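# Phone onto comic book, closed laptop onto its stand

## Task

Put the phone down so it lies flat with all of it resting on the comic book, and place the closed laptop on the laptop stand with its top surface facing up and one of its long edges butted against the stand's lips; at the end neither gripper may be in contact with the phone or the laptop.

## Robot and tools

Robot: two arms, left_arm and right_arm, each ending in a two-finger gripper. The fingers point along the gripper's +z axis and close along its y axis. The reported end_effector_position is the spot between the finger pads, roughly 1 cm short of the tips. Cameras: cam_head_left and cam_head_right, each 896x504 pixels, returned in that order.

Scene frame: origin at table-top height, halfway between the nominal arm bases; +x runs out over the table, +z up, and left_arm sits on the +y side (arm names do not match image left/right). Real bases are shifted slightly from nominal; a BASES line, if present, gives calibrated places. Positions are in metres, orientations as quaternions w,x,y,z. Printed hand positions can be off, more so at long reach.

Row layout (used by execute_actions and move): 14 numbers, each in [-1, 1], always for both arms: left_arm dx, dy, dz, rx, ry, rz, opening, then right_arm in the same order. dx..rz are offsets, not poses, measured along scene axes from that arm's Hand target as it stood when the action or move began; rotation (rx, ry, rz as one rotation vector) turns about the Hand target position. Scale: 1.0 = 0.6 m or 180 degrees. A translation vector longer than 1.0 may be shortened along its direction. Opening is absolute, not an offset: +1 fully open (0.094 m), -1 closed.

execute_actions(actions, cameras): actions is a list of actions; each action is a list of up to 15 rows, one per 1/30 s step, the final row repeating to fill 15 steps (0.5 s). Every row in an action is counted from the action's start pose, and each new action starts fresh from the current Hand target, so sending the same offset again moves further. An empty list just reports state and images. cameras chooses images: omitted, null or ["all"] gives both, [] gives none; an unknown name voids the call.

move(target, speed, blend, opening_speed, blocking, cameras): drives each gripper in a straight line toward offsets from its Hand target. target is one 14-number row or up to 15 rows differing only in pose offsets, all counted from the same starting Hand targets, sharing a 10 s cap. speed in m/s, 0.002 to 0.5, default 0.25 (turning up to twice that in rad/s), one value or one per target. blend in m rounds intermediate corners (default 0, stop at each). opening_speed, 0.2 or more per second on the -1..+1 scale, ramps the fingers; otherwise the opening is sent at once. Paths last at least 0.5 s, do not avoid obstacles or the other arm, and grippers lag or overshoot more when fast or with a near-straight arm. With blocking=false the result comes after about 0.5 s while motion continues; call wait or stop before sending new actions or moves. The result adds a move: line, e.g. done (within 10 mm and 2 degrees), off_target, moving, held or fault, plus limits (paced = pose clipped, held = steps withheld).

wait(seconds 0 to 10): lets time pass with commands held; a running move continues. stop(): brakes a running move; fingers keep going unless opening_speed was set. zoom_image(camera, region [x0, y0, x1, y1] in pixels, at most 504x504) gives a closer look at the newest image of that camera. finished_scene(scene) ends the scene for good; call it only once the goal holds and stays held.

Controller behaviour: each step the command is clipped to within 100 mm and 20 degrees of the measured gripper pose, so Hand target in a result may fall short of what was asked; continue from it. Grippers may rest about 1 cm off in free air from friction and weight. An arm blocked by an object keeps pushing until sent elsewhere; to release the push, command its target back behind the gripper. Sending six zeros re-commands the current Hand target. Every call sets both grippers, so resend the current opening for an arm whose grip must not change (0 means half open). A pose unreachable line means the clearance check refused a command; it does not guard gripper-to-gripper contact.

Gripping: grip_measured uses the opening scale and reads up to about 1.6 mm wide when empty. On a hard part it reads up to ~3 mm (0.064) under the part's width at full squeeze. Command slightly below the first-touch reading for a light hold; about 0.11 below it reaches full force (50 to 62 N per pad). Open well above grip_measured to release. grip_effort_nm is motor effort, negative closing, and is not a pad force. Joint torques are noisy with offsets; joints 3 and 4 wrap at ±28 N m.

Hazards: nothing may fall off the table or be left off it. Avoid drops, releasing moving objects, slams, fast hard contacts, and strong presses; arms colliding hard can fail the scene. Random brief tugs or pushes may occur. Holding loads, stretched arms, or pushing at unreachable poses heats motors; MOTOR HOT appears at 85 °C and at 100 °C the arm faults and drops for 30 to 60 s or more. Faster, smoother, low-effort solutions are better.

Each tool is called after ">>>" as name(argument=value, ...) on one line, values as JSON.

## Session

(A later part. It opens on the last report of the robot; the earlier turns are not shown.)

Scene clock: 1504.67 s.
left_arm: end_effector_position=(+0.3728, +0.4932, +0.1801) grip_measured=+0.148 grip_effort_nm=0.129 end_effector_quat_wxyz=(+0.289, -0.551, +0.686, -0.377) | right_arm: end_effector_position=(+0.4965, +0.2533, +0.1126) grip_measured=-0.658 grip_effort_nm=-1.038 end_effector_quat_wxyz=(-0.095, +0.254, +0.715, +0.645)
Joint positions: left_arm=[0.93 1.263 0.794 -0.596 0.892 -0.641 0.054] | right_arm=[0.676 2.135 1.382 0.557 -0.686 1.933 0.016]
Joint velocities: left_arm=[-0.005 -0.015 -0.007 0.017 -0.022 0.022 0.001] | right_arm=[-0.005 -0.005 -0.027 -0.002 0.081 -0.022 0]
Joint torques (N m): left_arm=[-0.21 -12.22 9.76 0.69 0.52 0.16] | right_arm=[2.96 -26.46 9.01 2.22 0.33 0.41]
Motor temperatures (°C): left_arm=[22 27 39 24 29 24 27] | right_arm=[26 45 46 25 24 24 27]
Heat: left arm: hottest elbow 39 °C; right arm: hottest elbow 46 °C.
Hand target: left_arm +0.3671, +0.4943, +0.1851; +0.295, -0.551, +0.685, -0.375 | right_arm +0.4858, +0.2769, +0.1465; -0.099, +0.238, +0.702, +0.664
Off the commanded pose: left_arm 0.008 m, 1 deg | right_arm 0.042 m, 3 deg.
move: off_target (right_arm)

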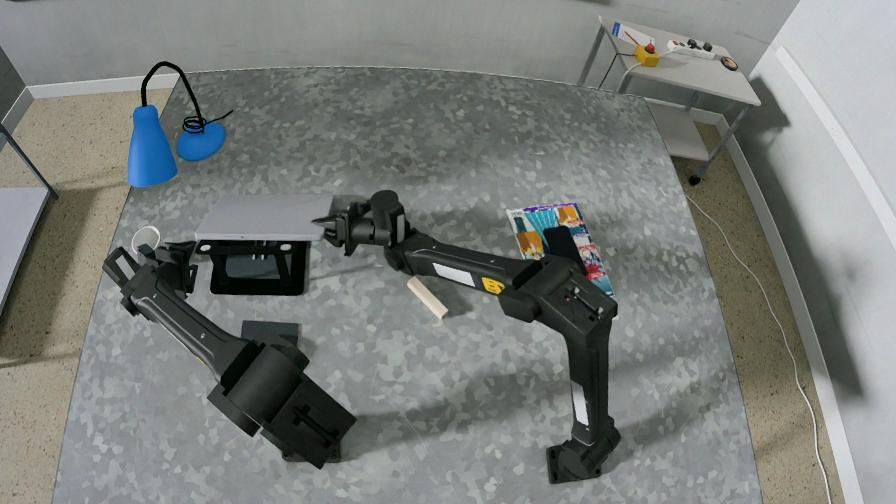

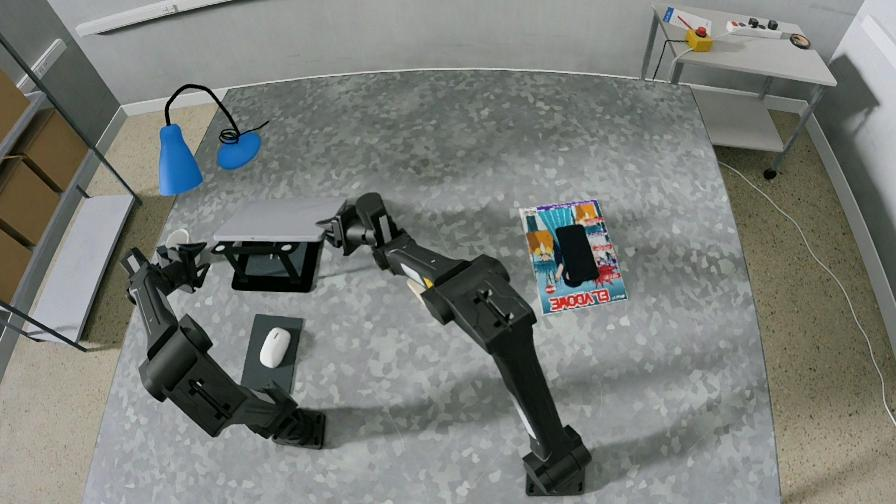

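>>> move(target=[0,0,0,0,0,0,0.15,0,-0.02,0.04,0,0,0,-0.85], speed=0.03)

>>> zoom_image(camera="cam_head_left", region=[180, 170, 370, 310])

>>> zoom_image(camera="cam_head_right", region=[190, 170, 380, 310])

Scene clock: 1509.60 s.
left_arm: end_effector_position=(+0.3728, +0.4932, +0.1801) grip_measured=+0.148 grip_effort_nm=0.129 end_effector_quat_wxyz=(+0.289, -0.551, +0.686, -0.377) | right_arm: end_effector_position=(+0.4948, +0.2541, +0.1156) grip_measured=-0.658 grip_effort_nm=-1.043 end_effector_quat_wxyz=(-0.098, +0.254, +0.716, +0.642)
Joint positions: left_arm=[0.93 1.263 0.794 -0.596 0.892 -0.641 0.054] | right_arm=[0.678 2.127 1.382 0.542 -0.687 1.933 0.016]
Joint velocities: left_arm=[-0.015 -0.005 -0.007 -0.017 -0.066 -0.007 -0.001] | right_arm=[-0.024 0.005 -0.022 -0.007 -0.022 -0.051 -0.001]
Joint torques (N m): left_arm=[-0.15 -11.69 9.8 0.51 0.54 0.13] | right_arm=[1.85 -29.74 8.05 1.51 -0.09 0.38]
Motor temperatures (°C): left_arm=[22 27 39 24 29 24 27] | right_arm=[26 45 46 25 24 24 28]
Heat: left arm: hottest elbow 39 °C; right arm: hottest elbow 46 °C.
Hand target: left_arm +0.3671, +0.4943, +0.1851; +0.295, -0.551, +0.685, -0.375 | right_arm +0.4860, +0.2652, +0.1704; -0.099, +0.238, +0.702, +0.664
Off the commanded pose: left_arm 0.008 m, 1 deg | right_arm 0.057 m, 4 deg.
move: off_target (right_arm)

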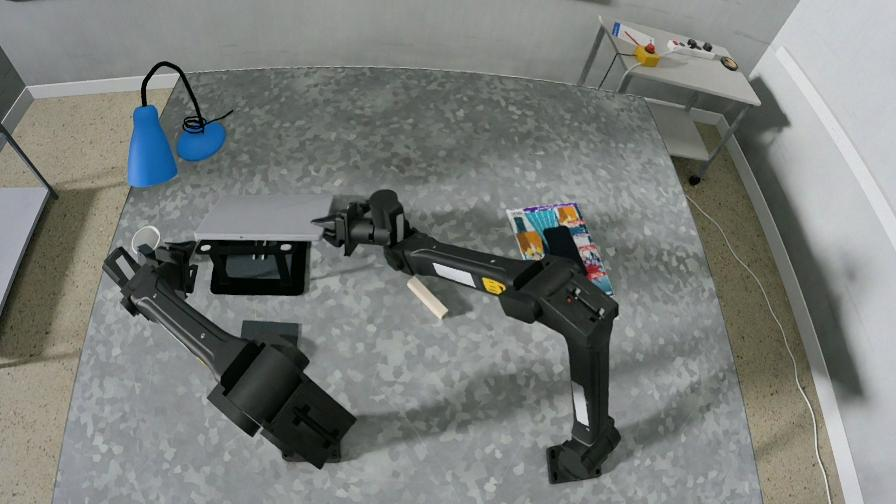

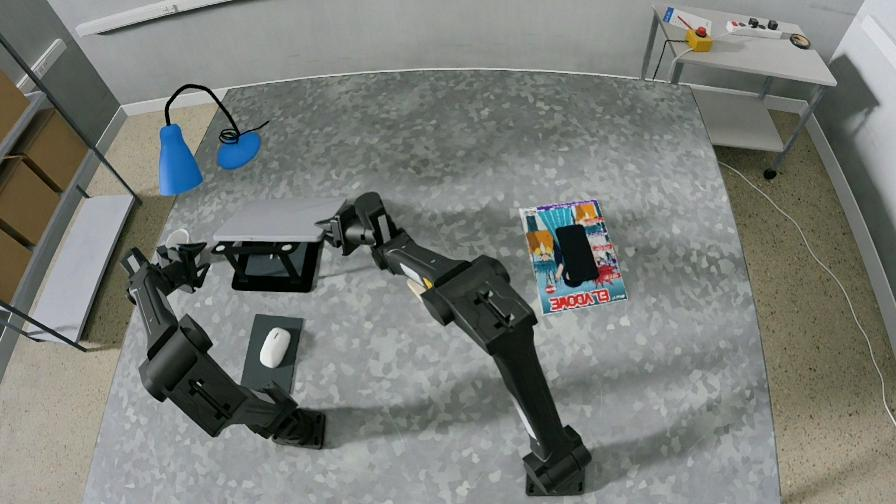

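Scaled by 2.653.

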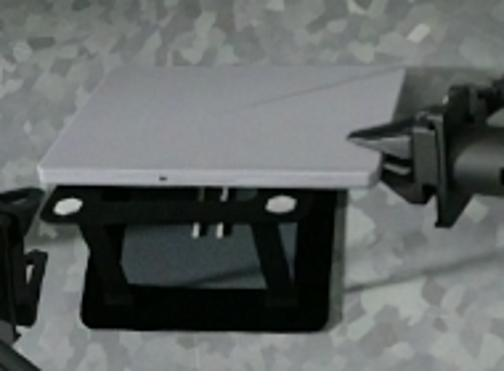

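Scaled by 2.653.

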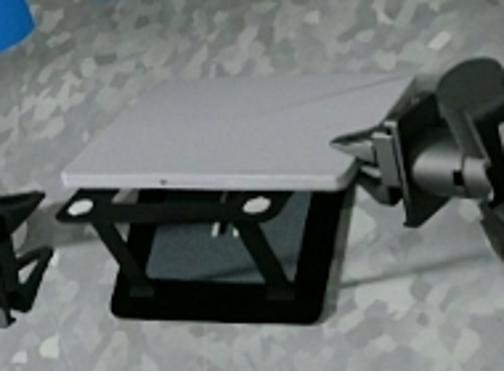

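>>> move(target=[0,0,0,0,0,0,0.15,-0.02,0.01,0.035,0,0,0,-0.85], speed=0.03)

>>> zoom_image(camera="cam_head_left", region=[180, 170, 370, 310])

>>> zoom_image(camera="cam_head_right", region=[190, 170, 380, 310])

Scene clock: 1514.20 s.
left_arm: end_effector_position=(+0.3728, +0.4932, +0.1801) grip_measured=+0.148 grip_effort_nm=0.129 end_effector_quat_wxyz=(+0.289, -0.551, +0.686, -0.377) | right_arm: end_effector_position=(+0.4899, +0.2598, +0.1243) grip_measured=-0.658 grip_effort_nm=-1.043 end_effector_quat_wxyz=(-0.094, +0.262, +0.719, +0.636)
Joint positions: left_arm=[0.93 1.263 0.794 -0.596 0.892 -0.641 0.054] | right_arm=[0.692 2.103 1.382 0.502 -0.659 1.931 0.016]
Joint velocities: left_arm=[-0.015 -0.015 0.012 -0.007 -0.037 0.007 0] | right_arm=[-0.005 -0.015 -0.007 0.002 0.066 -0.095 0]
Joint torques (N m): left_arm=[-0.62 -12.04 9.83 0.77 0.53 0.16] | right_arm=[2.08 -31.44 7.82 1.68 -0.43 0.42]
Motor temperatures (°C): left_arm=[22 27 39 24 29 24 27] | right_arm=[26 45 46 25 24 24 28]
Heat: left arm: hottest elbow 39 °C; right arm: hottest elbow 46 °C.
Hand target: left_arm +0.3671, +0.4943, +0.1851; +0.295, -0.551, +0.685, -0.375 | right_arm +0.4746, +0.2714, +0.1917; -0.099, +0.238, +0.702, +0.664
Off the commanded pose: left_arm 0.008 m, 1 deg | right_arm 0.070 m, 5 deg.
move: off_target (right_arm)

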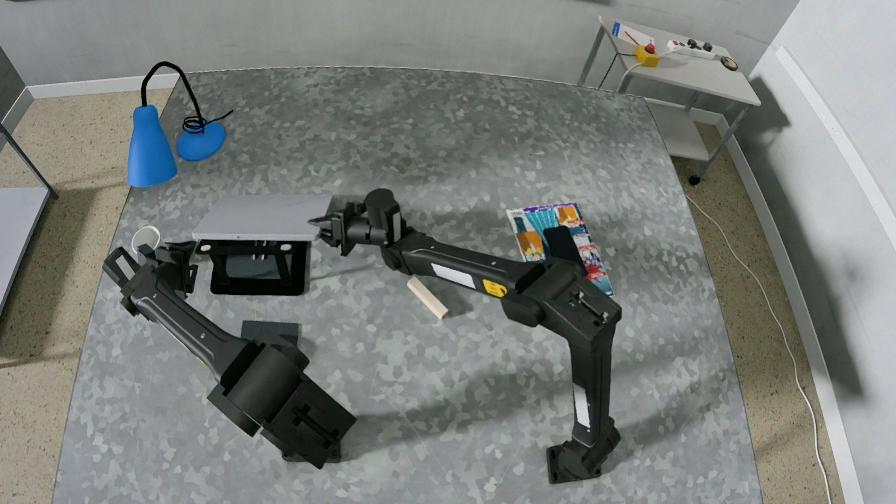

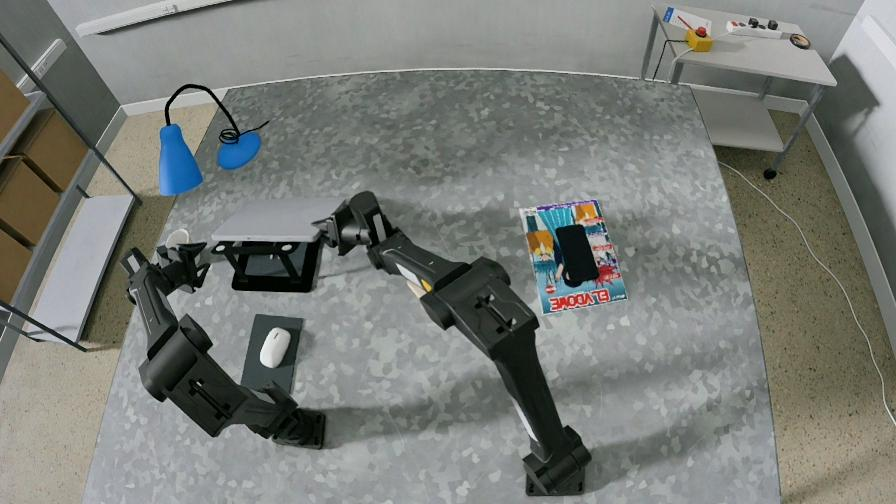

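Scaled by 2.653.

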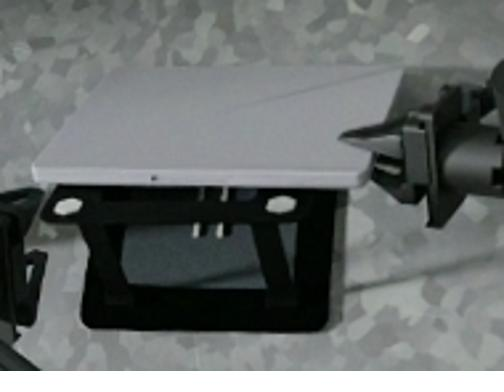

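Scaled by 2.653.

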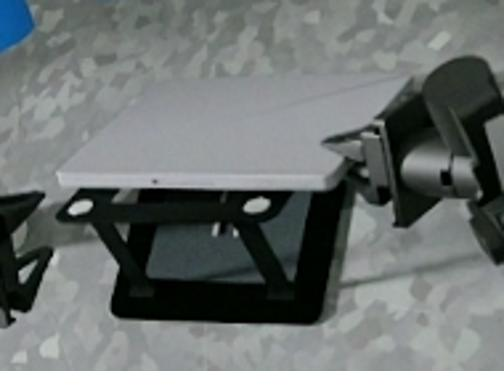

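>>> move(target=[0,0,0,0,0,0,0.15,-0.045,0.05,0.0,0,0,0,-0.85], speed=0.04)

>>> zoom_image(camera="cam_head_left", region=[180, 170, 370, 310])

>>> zoom_image(camera="cam_head_right", region=[190, 170, 380, 310])

Scene clock: 1519.07 s.
left_arm: end_effector_position=(+0.3728, +0.4932, +0.1801) grip_measured=+0.148 grip_effort_nm=0.129 end_effector_quat_wxyz=(+0.289, -0.551, +0.686, -0.377) | right_arm: end_effector_position=(+0.4765, +0.2758, +0.1264) grip_measured=-0.658 grip_effort_nm=-1.038 end_effector_quat_wxyz=(-0.080, +0.273, +0.718, +0.635)
Joint positions: left_arm=[0.93 1.263 0.794 -0.596 0.892 -0.641 0.054] | right_arm=[0.733 2.091 1.372 0.501 -0.584 1.938 0.016]
Joint velocities: left_arm=[-0.015 -0.015 -0.007 -0.012 -0.022 0.051 0] | right_arm=[-0.015 -0.024 -0.022 -0.002 -0.007 -0.022 0.001]
Joint torques (N m): left_arm=[-0.15 -12.34 9.55 0.66 0.59 0.17] | right_arm=[3.66 -30.21 8.46 1.84 -0.85 0.45]
Motor temperatures (°C): left_arm=[22 27 39 24 29 24 27] | right_arm=[26 44 46 25 24 24 28]
Heat: left arm: hottest elbow 39 °C; right arm: hottest elbow 46 °C.
Hand target: left_arm +0.3671, +0.4943, +0.1851; +0.295, -0.551, +0.685, -0.375 | right_arm +0.4478, +0.3019, +0.1921; -0.099, +0.238, +0.702, +0.664
Off the commanded pose: left_arm 0.008 m, 1 deg | right_arm 0.076 m, 6 deg.
move: off_target (right_arm)

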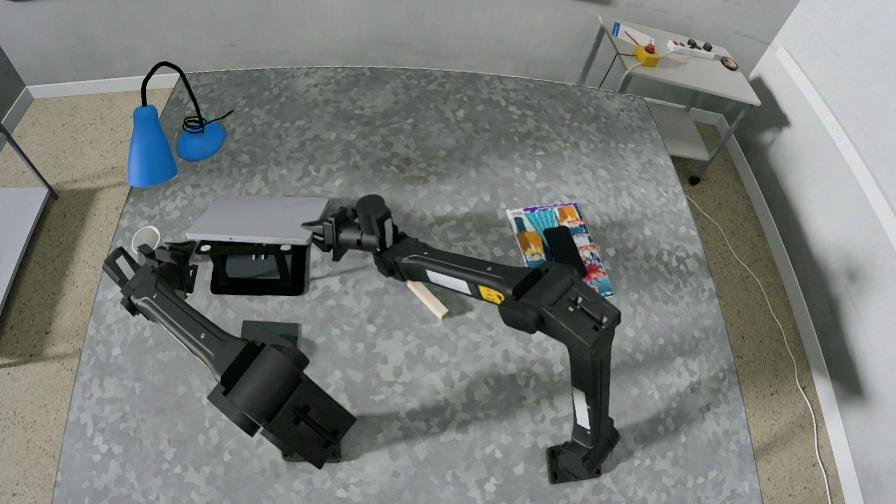

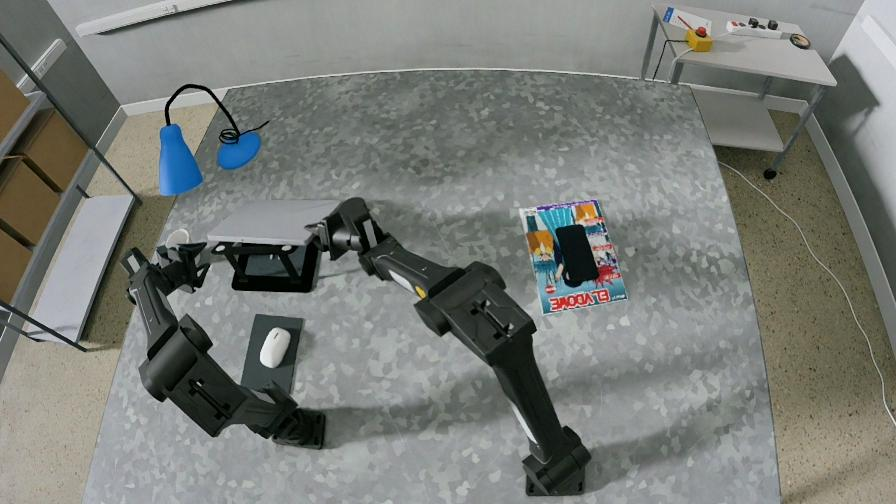

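Scaled by 2.653.

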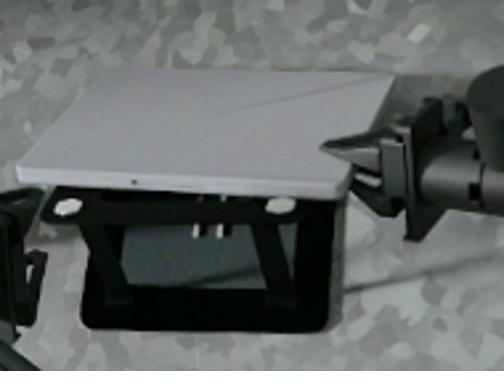

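Scaled by 2.653.

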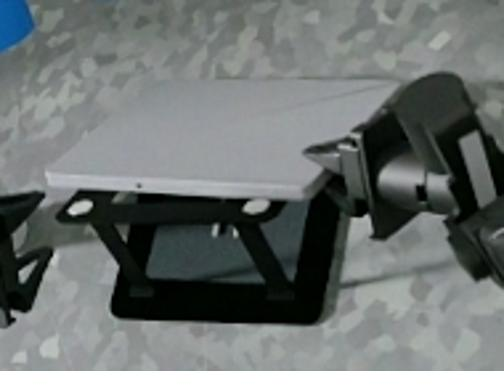

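>>> move(target=[0,0,0,0,0,0,0.15,-0.01,0.01,0.0,0,0,0.05,-0.85], speed=0.05)

>>> zoom_image(camera="cam_head_left", region=[180, 170, 370, 310])

>>> zoom_image(camera="cam_head_right", region=[190, 170, 380, 310])

Scene clock: 1525.50 s.
left_arm: end_effector_position=(+0.3728, +0.4932, +0.1801) grip_measured=+0.148 grip_effort_nm=0.125 end_effector_quat_wxyz=(+0.289, -0.551, +0.686, -0.377) | right_arm: end_effector_position=(+0.4595, +0.2743, +0.1250) grip_measured=-0.658 grip_effort_nm=-1.038 end_effector_quat_wxyz=(-0.124, +0.230, +0.733, +0.629)
Joint positions: left_arm=[0.93 1.263 0.794 -0.596 0.892 -0.641 0.054] | right_arm=[0.723 2.091 1.372 0.479 -0.719 1.91 0.016]
Joint velocities: left_arm=[-0.005 -0.005 0.002 0.007 0.051 -0.007 0.001] | right_arm=[0.005 0.005 -0.012 0.002 -0.051 0.007 0]
Joint torques (N m): left_arm=[-0.09 -11.4 9.66 0.81 0.53 0.16] | right_arm=[3.08 -27.99 12.22 1.05 -2.18 0.43]
Motor temperatures (°C): left_arm=[22 27 39 24 29 24 27] | right_arm=[26 47 45 25 25 24 28]
Heat: left arm: hottest elbow 39 °C; right arm: hottest shoulder 47 °C.
Hand target: left_arm +0.3671, +0.4943, +0.1851; +0.295, -0.551, +0.685, -0.375 | right_arm +0.4420, +0.3076, +0.1921; -0.151, +0.182, +0.718, +0.655
Off the commanded pose: left_arm 0.008 m, 1 deg | right_arm 0.077 m, 7 deg.
move: off_target (right_arm)

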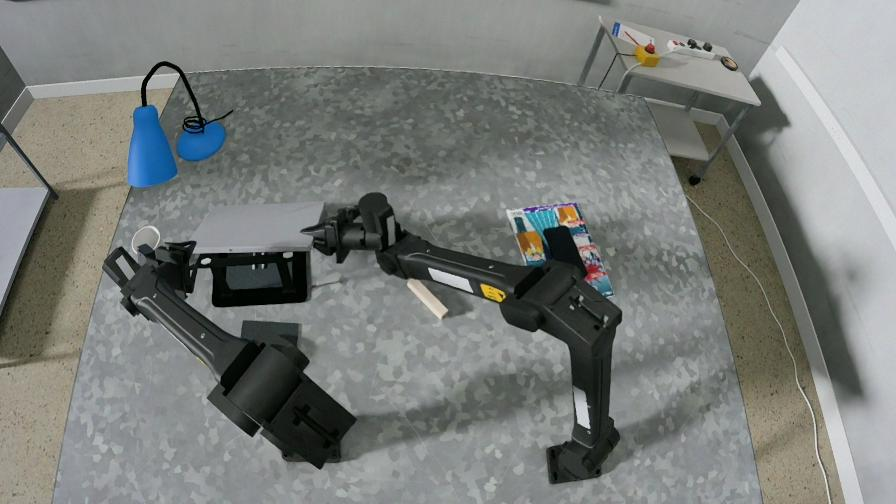

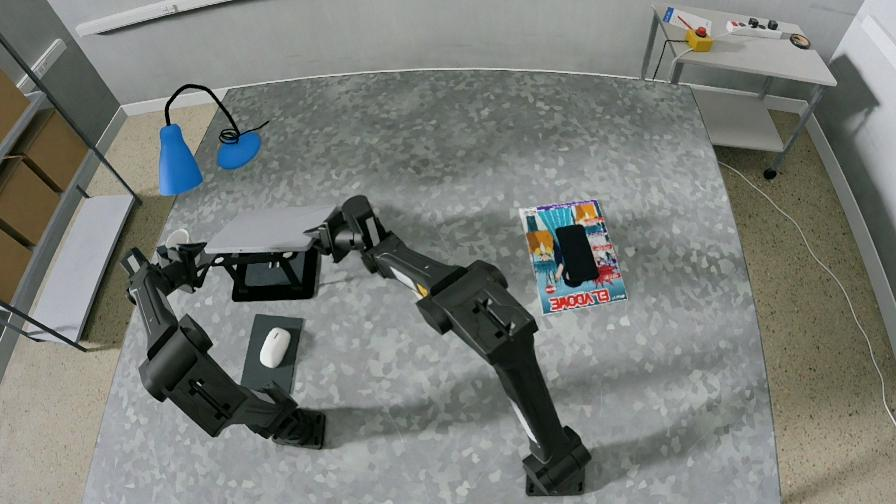

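Scaled by 2.653.

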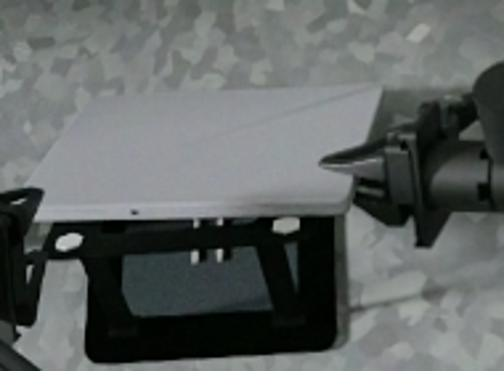

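Scaled by 2.653.

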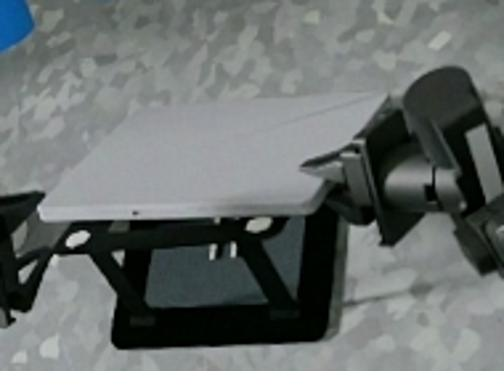

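>>> move(target=[[-0.06,0,0,0,0,0,0.15,0.016,-0.03,-0.03,0,0,0,-0.85],[-0.16,0,-0.05,0,0,0,0.15,0.016,-0.03,-0.03,0,0,0,-0.85]], speed=0.1)

>>> zoom_image(camera="cam_head_left", region=[100, 170, 350, 360])

>>> zoom_image(camera="cam_head_right", region=[100, 170, 350, 360])

Scene clock: 1556.67 s.
left_arm: end_effector_position=(+0.2753, +0.4936, +0.1563) grip_measured=+0.148 grip_effort_nm=0.129 end_effector_quat_wxyz=(+0.295, -0.546, +0.690, -0.372) | right_arm: end_effector_position=(+0.4593, +0.2699, +0.1261) grip_measured=-0.658 grip_effort_nm=-1.043 end_effector_quat_wxyz=(-0.132, +0.218, +0.734, +0.629)
Joint positions: left_arm=[1.196 1.221 0.713 -0.891 0.98 -0.205 0.054] | right_arm=[0.712 2.091 1.372 0.479 -0.757 1.9 0.016]
Joint velocities: left_arm=[-0.015 -0.005 -0.007 -0.002 -0.037 0.081 -0.001] | right_arm=[0.015 -0.005 0.022 0.007 -0.022 0.051 0]
Joint torques (N m): left_arm=[-0.26 -7.82 9.21 -0.01 0.64 0.12] | right_arm=[1.73 -26.34 10.66 2.21 -1.89 0.44]
Motor temperatures (°C): left_arm=[22 27 38 24 29 24 27] | right_arm=[26 51 47 25 33 24 28]
Heat: left arm: hottest elbow 38 °C; right arm: hottest shoulder 51 °C.
Hand target: left_arm +0.2709, +0.4948, +0.1540; +0.293, -0.551, +0.686, -0.375 | right_arm +0.4509, +0.2893, +0.1740; -0.151, +0.182, +0.718, +0.655
Off the commanded pose: left_arm 0.004 m, 1 deg | right_arm 0.052 m, 6 deg.
move: off_target (right_arm)

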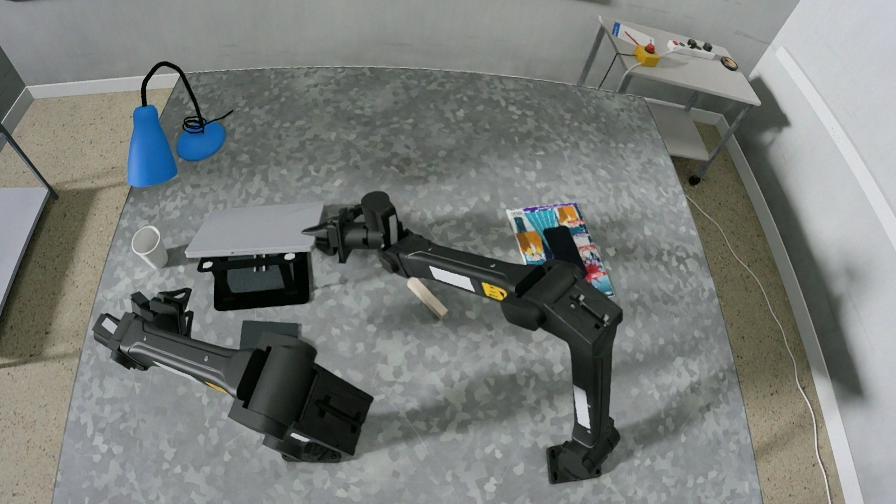

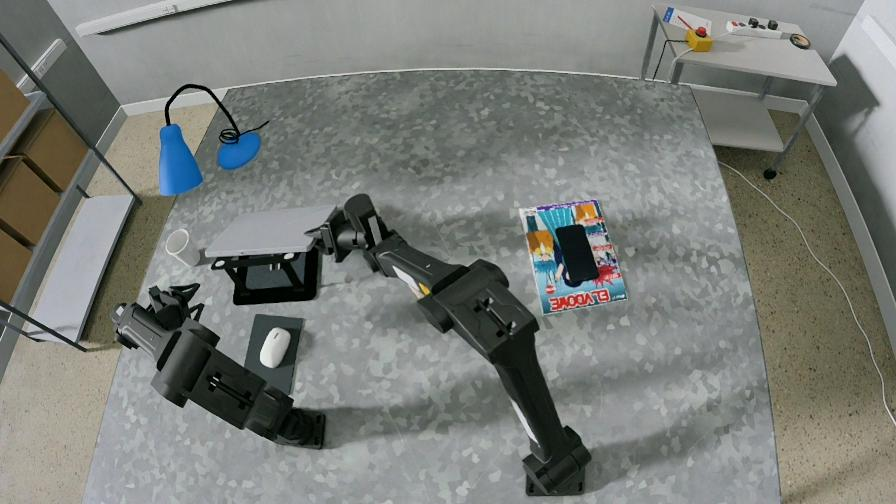

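Scaled by 2.016.

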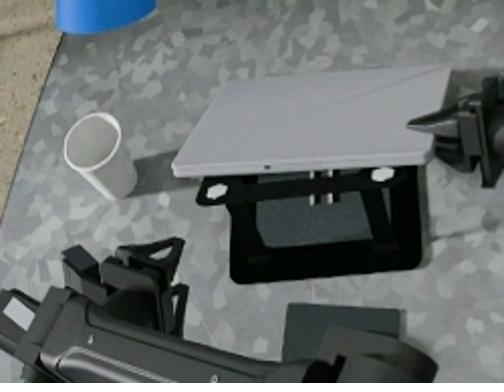

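Scaled by 2.016.

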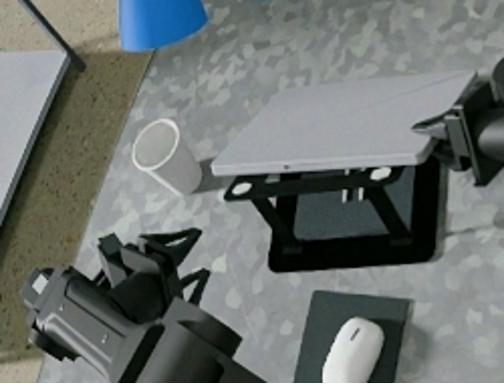

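>>> move(target=[[-0.01,-0.02,-0.06,0,0,0,-1,0,0,0,0,0,0,-0.85],[0.0,-0.028,-0.165,0,0,0,-1,0,0,0,0,0,0,-0.85]], speed=0.08)

>>> zoom_image(camera="cam_head_left", region=[100, 170, 350, 360])

>>> zoom_image(camera="cam_head_right", region=[100, 170, 350, 360])

Scene clock: 1563.37 s.
left_arm: end_effector_position=(+0.2696, +0.4822, +0.0606) grip_measured=-0.987 grip_effort_nm=-0.691 end_effector_quat_wxyz=(+0.298, -0.551, +0.686, -0.371) | right_arm: end_effector_position=(+0.4595, +0.2697, +0.1261) grip_measured=-0.658 grip_effort_nm=-1.033 end_effector_quat_wxyz=(-0.132, +0.218, +0.734, +0.629)
Joint positions: left_arm=[1.201 1.395 0.542 -0.53 0.98 -0.223 0.001] | right_arm=[0.712 2.091 1.372 0.479 -0.757 1.9 0.016]
Joint velocities: left_arm=[-0.015 -0.005 -0.007 -0.002 -0.037 -0.081 -0.001] | right_arm=[0.015 -0.005 -0.017 0.012 -0.037 0.007 -0.001]
Joint torques (N m): left_arm=[-2.37 -8.12 6.45 1.31 0.47 0.01] | right_arm=[1.73 -26.46 10.63 2.19 -1.89 0.45]
Motor temperatures (°C): left_arm=[22 26 38 24 29 24 27] | right_arm=[26 50 46 25 33 24 29]
Heat: left arm: hottest elbow 38 °C; right arm: hottest shoulder 50 °C.
Hand target: left_arm +0.2714, +0.4777, +0.0556; +0.293, -0.551, +0.686, -0.375 | right_arm +0.4511, +0.2892, +0.1740; -0.151, +0.182, +0.718, +0.655
Off the commanded pose: left_arm 0.007 m, 1 deg | right_arm 0.053 m, 6 deg.
move: off_target (right_arm)

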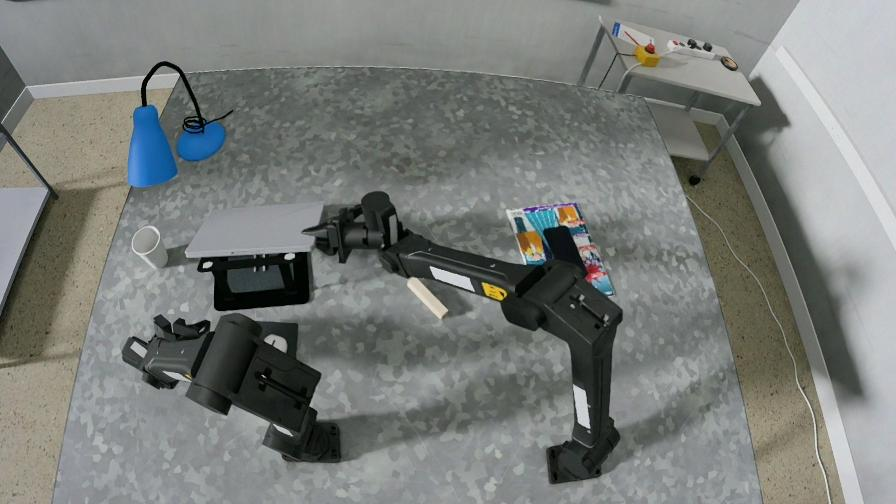

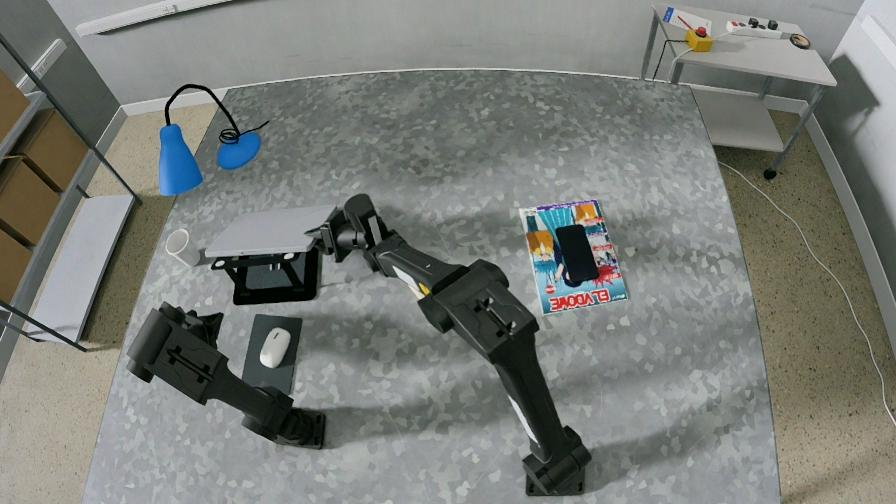

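Scaled by 2.016.

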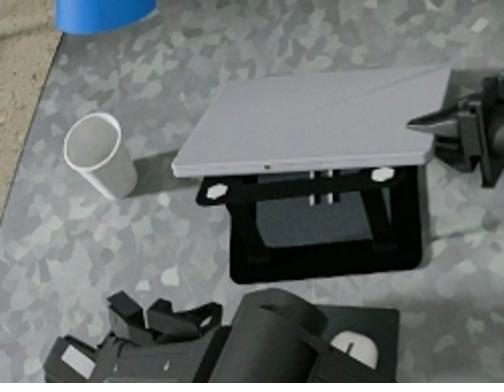

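Scaled by 2.016.

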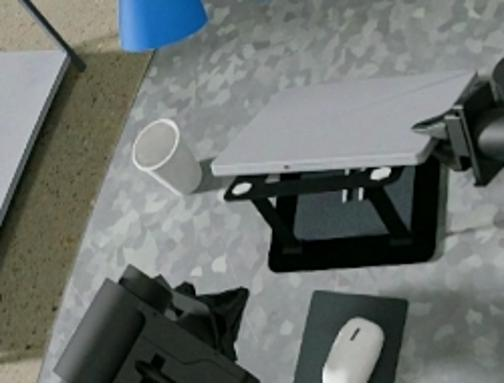

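>>> move(target=[0.1,-0.04,-0.01,0,0,0,-1,0,0,0,0,0,0,-0.85], speed=0.08)

>>> zoom_image(camera="cam_head_left", region=[140, 200, 340, 350])

>>> zoom_image(camera="cam_head_right", region=[140, 200, 340, 350])

Scene clock: 1567.77 s.
left_arm: end_effector_position=(+0.3292, +0.4595, +0.0555) grip_measured=-0.987 grip_effort_nm=-0.686 end_effector_quat_wxyz=(+0.300, -0.552, +0.683, -0.372) | right_arm: end_effector_position=(+0.4595, +0.2697, +0.1261) grip_measured=-0.658 grip_effort_nm=-1.038 end_effector_quat_wxyz=(-0.132, +0.218, +0.734, +0.629)
Joint positions: left_arm=[0.983 1.395 0.489 -0.181 0.911 -0.589 0.001] | right_arm=[0.712 2.091 1.372 0.479 -0.757 1.9 0.016]
Joint velocities: left_arm=[-0.005 -0.005 0.002 0.007 0.051 -0.051 0] | right_arm=[-0.005 -0.005 -0.002 -0.007 0.007 0.037 -0.001]
Joint torques (N m): left_arm=[-2.26 -8.06 6.5 1.7 0.25 0.01] | right_arm=[1.79 -26.4 10.66 2.19 -1.89 0.45]
Motor temperatures (°C): left_arm=[22 26 38 24 29 24 27] | right_arm=[26 50 46 25 33 24 29]
Heat: left arm: hottest elbow 38 °C; right arm: hottest shoulder 50 °C.
Hand target: left_arm +0.3311, +0.4535, +0.0505; +0.295, -0.551, +0.685, -0.375 | right_arm +0.4511, +0.2892, +0.1740; -0.151, +0.183, +0.718, +0.655
Off the commanded pose: left_arm 0.009 m, 1 deg | right_arm 0.052 m, 6 deg.
move: off_target (right_arm)

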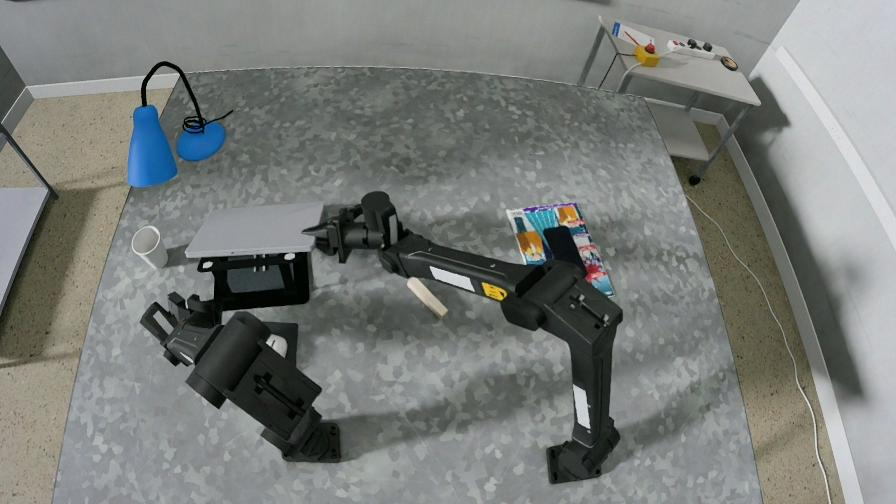

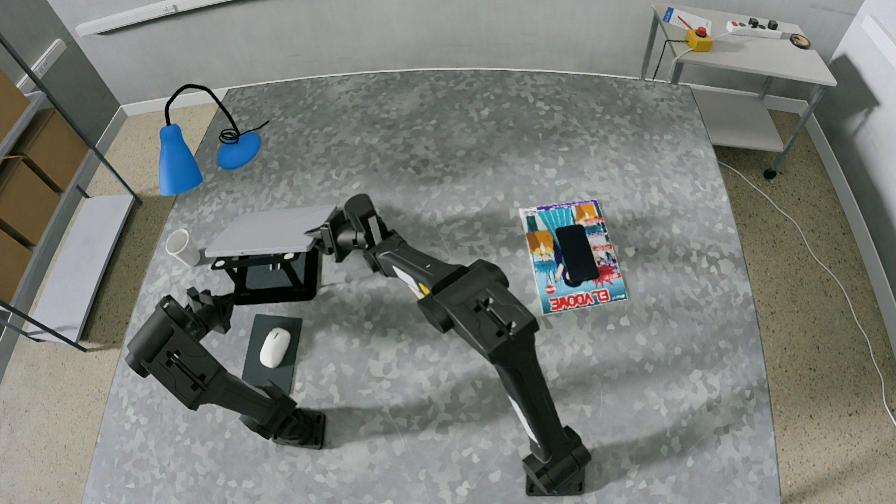

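Scaled by 2.520.

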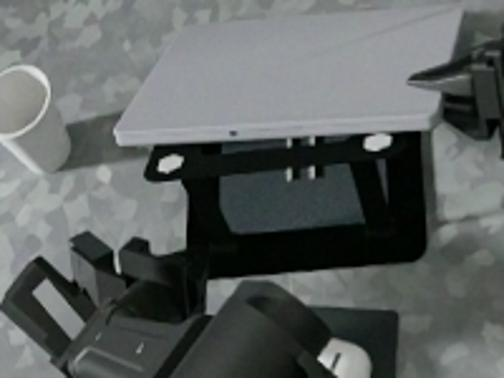

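Scaled by 2.520.

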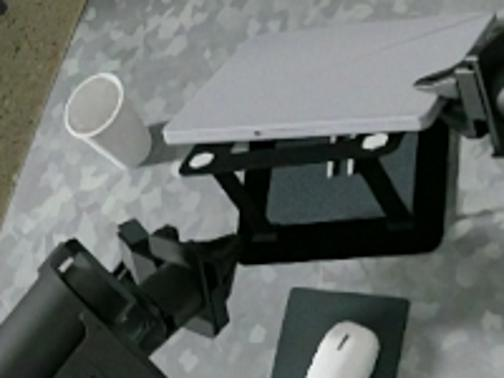

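>>> move(target=[0.055,-0.002,0,0,0,0,-1,0,0,0,0,0,0,-0.85], speed=0.05, cameras=["cam_head_left","cam_head_right"])

>>> zoom_image(camera="cam_head_left", region=[140, 180, 340, 330])

>>> zoom_image(camera="cam_head_right", region=[140, 180, 340, 330])

Scene clock: 1572.47 s.
left_arm: end_effector_position=(+0.3534, +0.4482, +0.0482) grip_measured=-0.987 grip_effort_nm=-0.686 end_effector_quat_wxyz=(+0.287, -0.560, +0.680, -0.376) | right_arm: end_effector_position=(+0.4595, +0.2697, +0.1261) grip_measured=-0.658 grip_effort_nm=-1.043 end_effector_quat_wxyz=(-0.132, +0.218, +0.734, +0.629)
Joint positions: left_arm=[0.893 1.43 0.489 -0.079 0.866 -0.716 0.001] | right_arm=[0.712 2.091 1.372 0.479 -0.757 1.9 0.016]
Joint velocities: left_arm=[-0.015 0.005 0.002 0.002 -0.051 -0.007 0] | right_arm=[-0.015 -0.005 -0.007 -0.012 0.037 -0.007 0]
Joint torques (N m): left_arm=[-2.73 -8.41 8.73 2.25 0.18 -0.03] | right_arm=[1.79 -26.4 10.66 2.21 -1.88 0.44]
Motor temperatures (°C): left_arm=[22 26 38 24 28 24 27] | right_arm=[26 50 46 25 33 24 29]
Heat: left arm: hottest elbow 38 °C; right arm: hottest shoulder 50 °C.
Hand target: left_arm +0.3641, +0.4521, +0.0510; +0.295, -0.551, +0.684, -0.375 | right_arm +0.4510, +0.2893, +0.1740; -0.151, +0.182, +0.718, +0.655
Off the commanded pose: left_arm 0.012 m, 2 deg | right_arm 0.052 m, 6 deg.
move: off_target (left_arm, right_arm)

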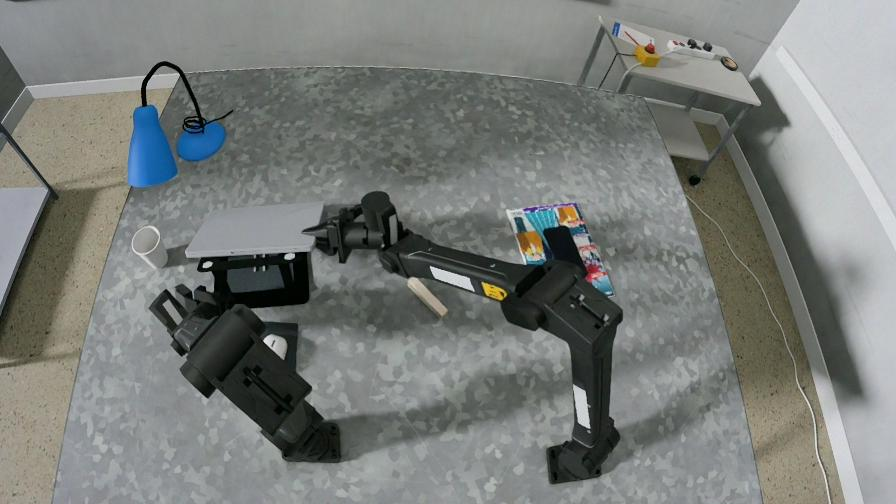

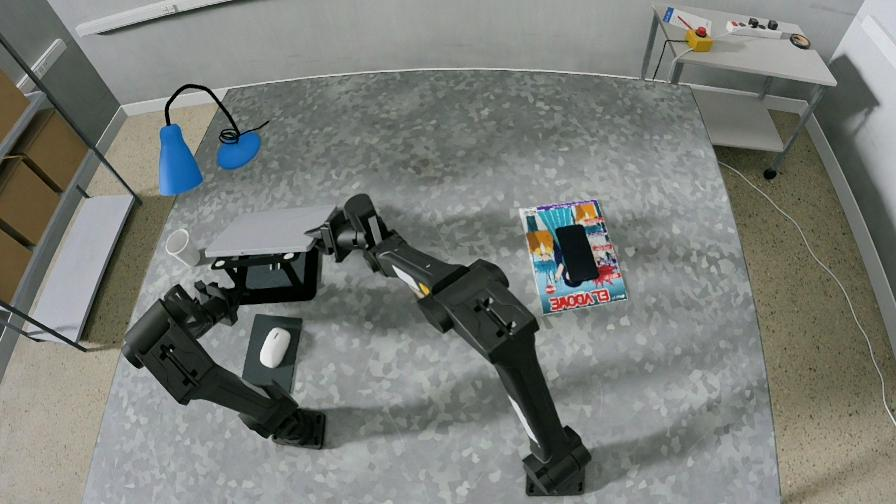

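Scaled by 2.520.

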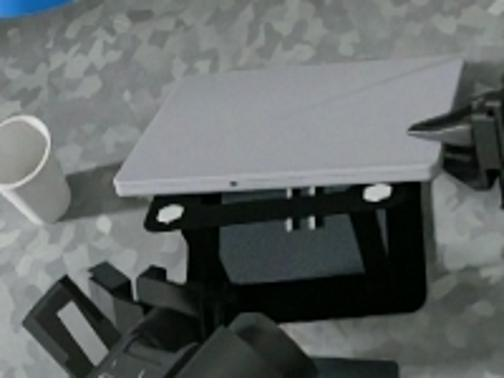

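Scaled by 2.520.

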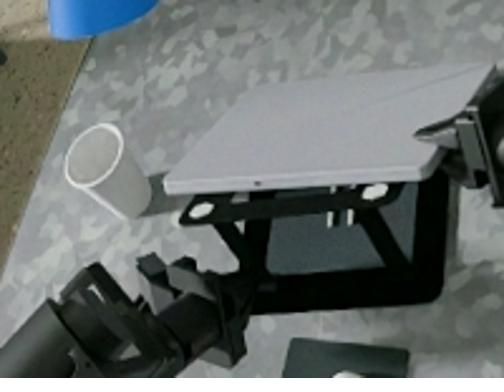

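>>> move(target=[0.04,0.0,0.006,0,0,0,-1,0,0,0,0,0,0,-0.85], speed=0.04, cameras=["cam_head_left","cam_head_right"])

>>> zoom_image(camera="cam_head_left", region=[140, 180, 340, 330])

>>> zoom_image(camera="cam_head_right", region=[140, 180, 340, 330])

Scene clock: 1575.93 s.
left_arm: end_effector_position=(+0.3594, +0.4468, +0.0440) grip_measured=-0.987 grip_effort_nm=-0.691 end_effector_quat_wxyz=(+0.277, -0.580, +0.669, -0.373) | right_arm: end_effector_position=(+0.4619, +0.2681, +0.1260) grip_measured=-0.658 grip_effort_nm=-1.038 end_effector_quat_wxyz=(-0.129, +0.220, +0.734, +0.630)
Joint positions: left_arm=[0.867 1.439 0.489 -0.052 0.83 -0.79 0.001] | right_arm=[0.709 2.091 1.372 0.479 -0.753 1.9 0.016]
Joint velocities: left_arm=[-0.005 -0.005 -0.007 0.012 0.022 0.022 0] | right_arm=[-0.005 -0.005 -0.002 0.002 0.007 -0.037 0]
Joint torques (N m): left_arm=[-5.19 -8.47 11.47 2.92 0.36 -0.04] | right_arm=[2.02 -26.4 10.66 2.19 -2.02 0.44]
Motor temperatures (°C): left_arm=[22 26 38 24 28 24 27] | right_arm=[26 49 46 25 33 24 29]
Heat: left arm: hottest elbow 38 °C; right arm: hottest shoulder 49 °C.
Hand target: left_arm +0.3881, +0.4519, +0.0548; +0.296, -0.551, +0.684, -0.375 | right_arm +0.4510, +0.2893, +0.1740; -0.151, +0.182, +0.718, +0.655
Off the commanded pose: left_arm 0.031 m, 4 deg | right_arm 0.054 m, 6 deg.
move: off_target (left_arm, right_arm)

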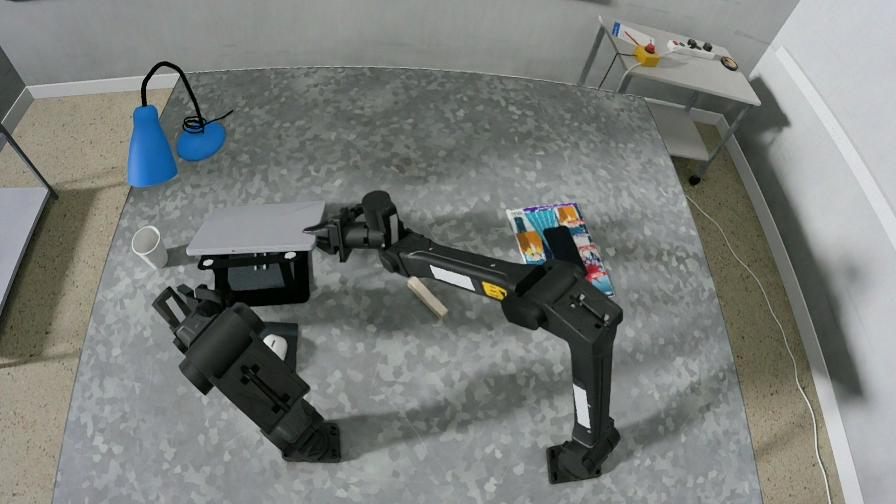

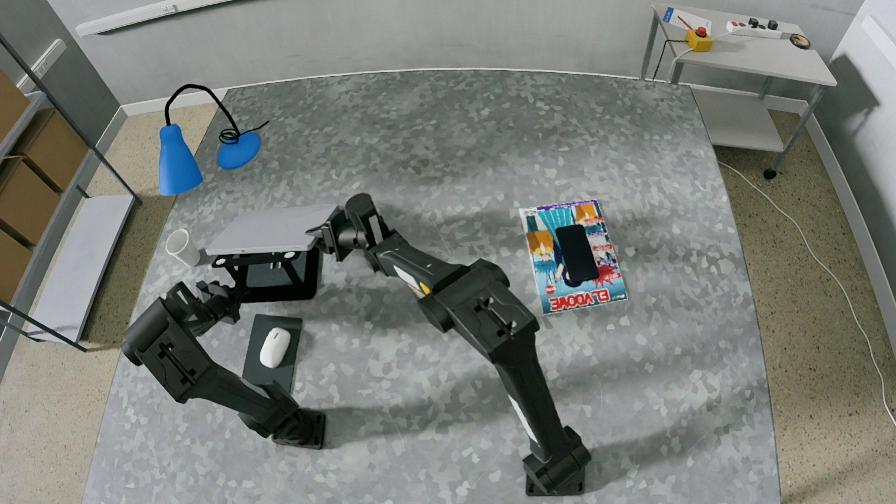

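Scaled by 2.520.

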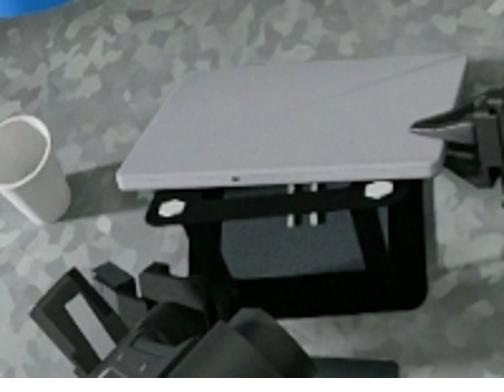

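Scaled by 2.520.

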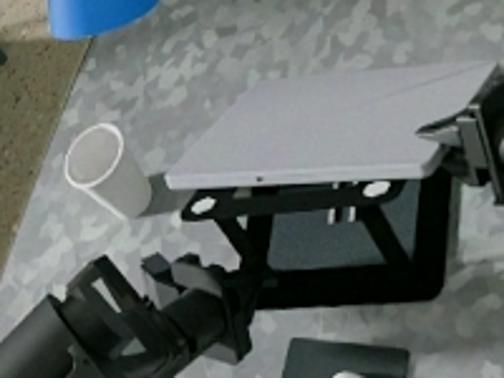

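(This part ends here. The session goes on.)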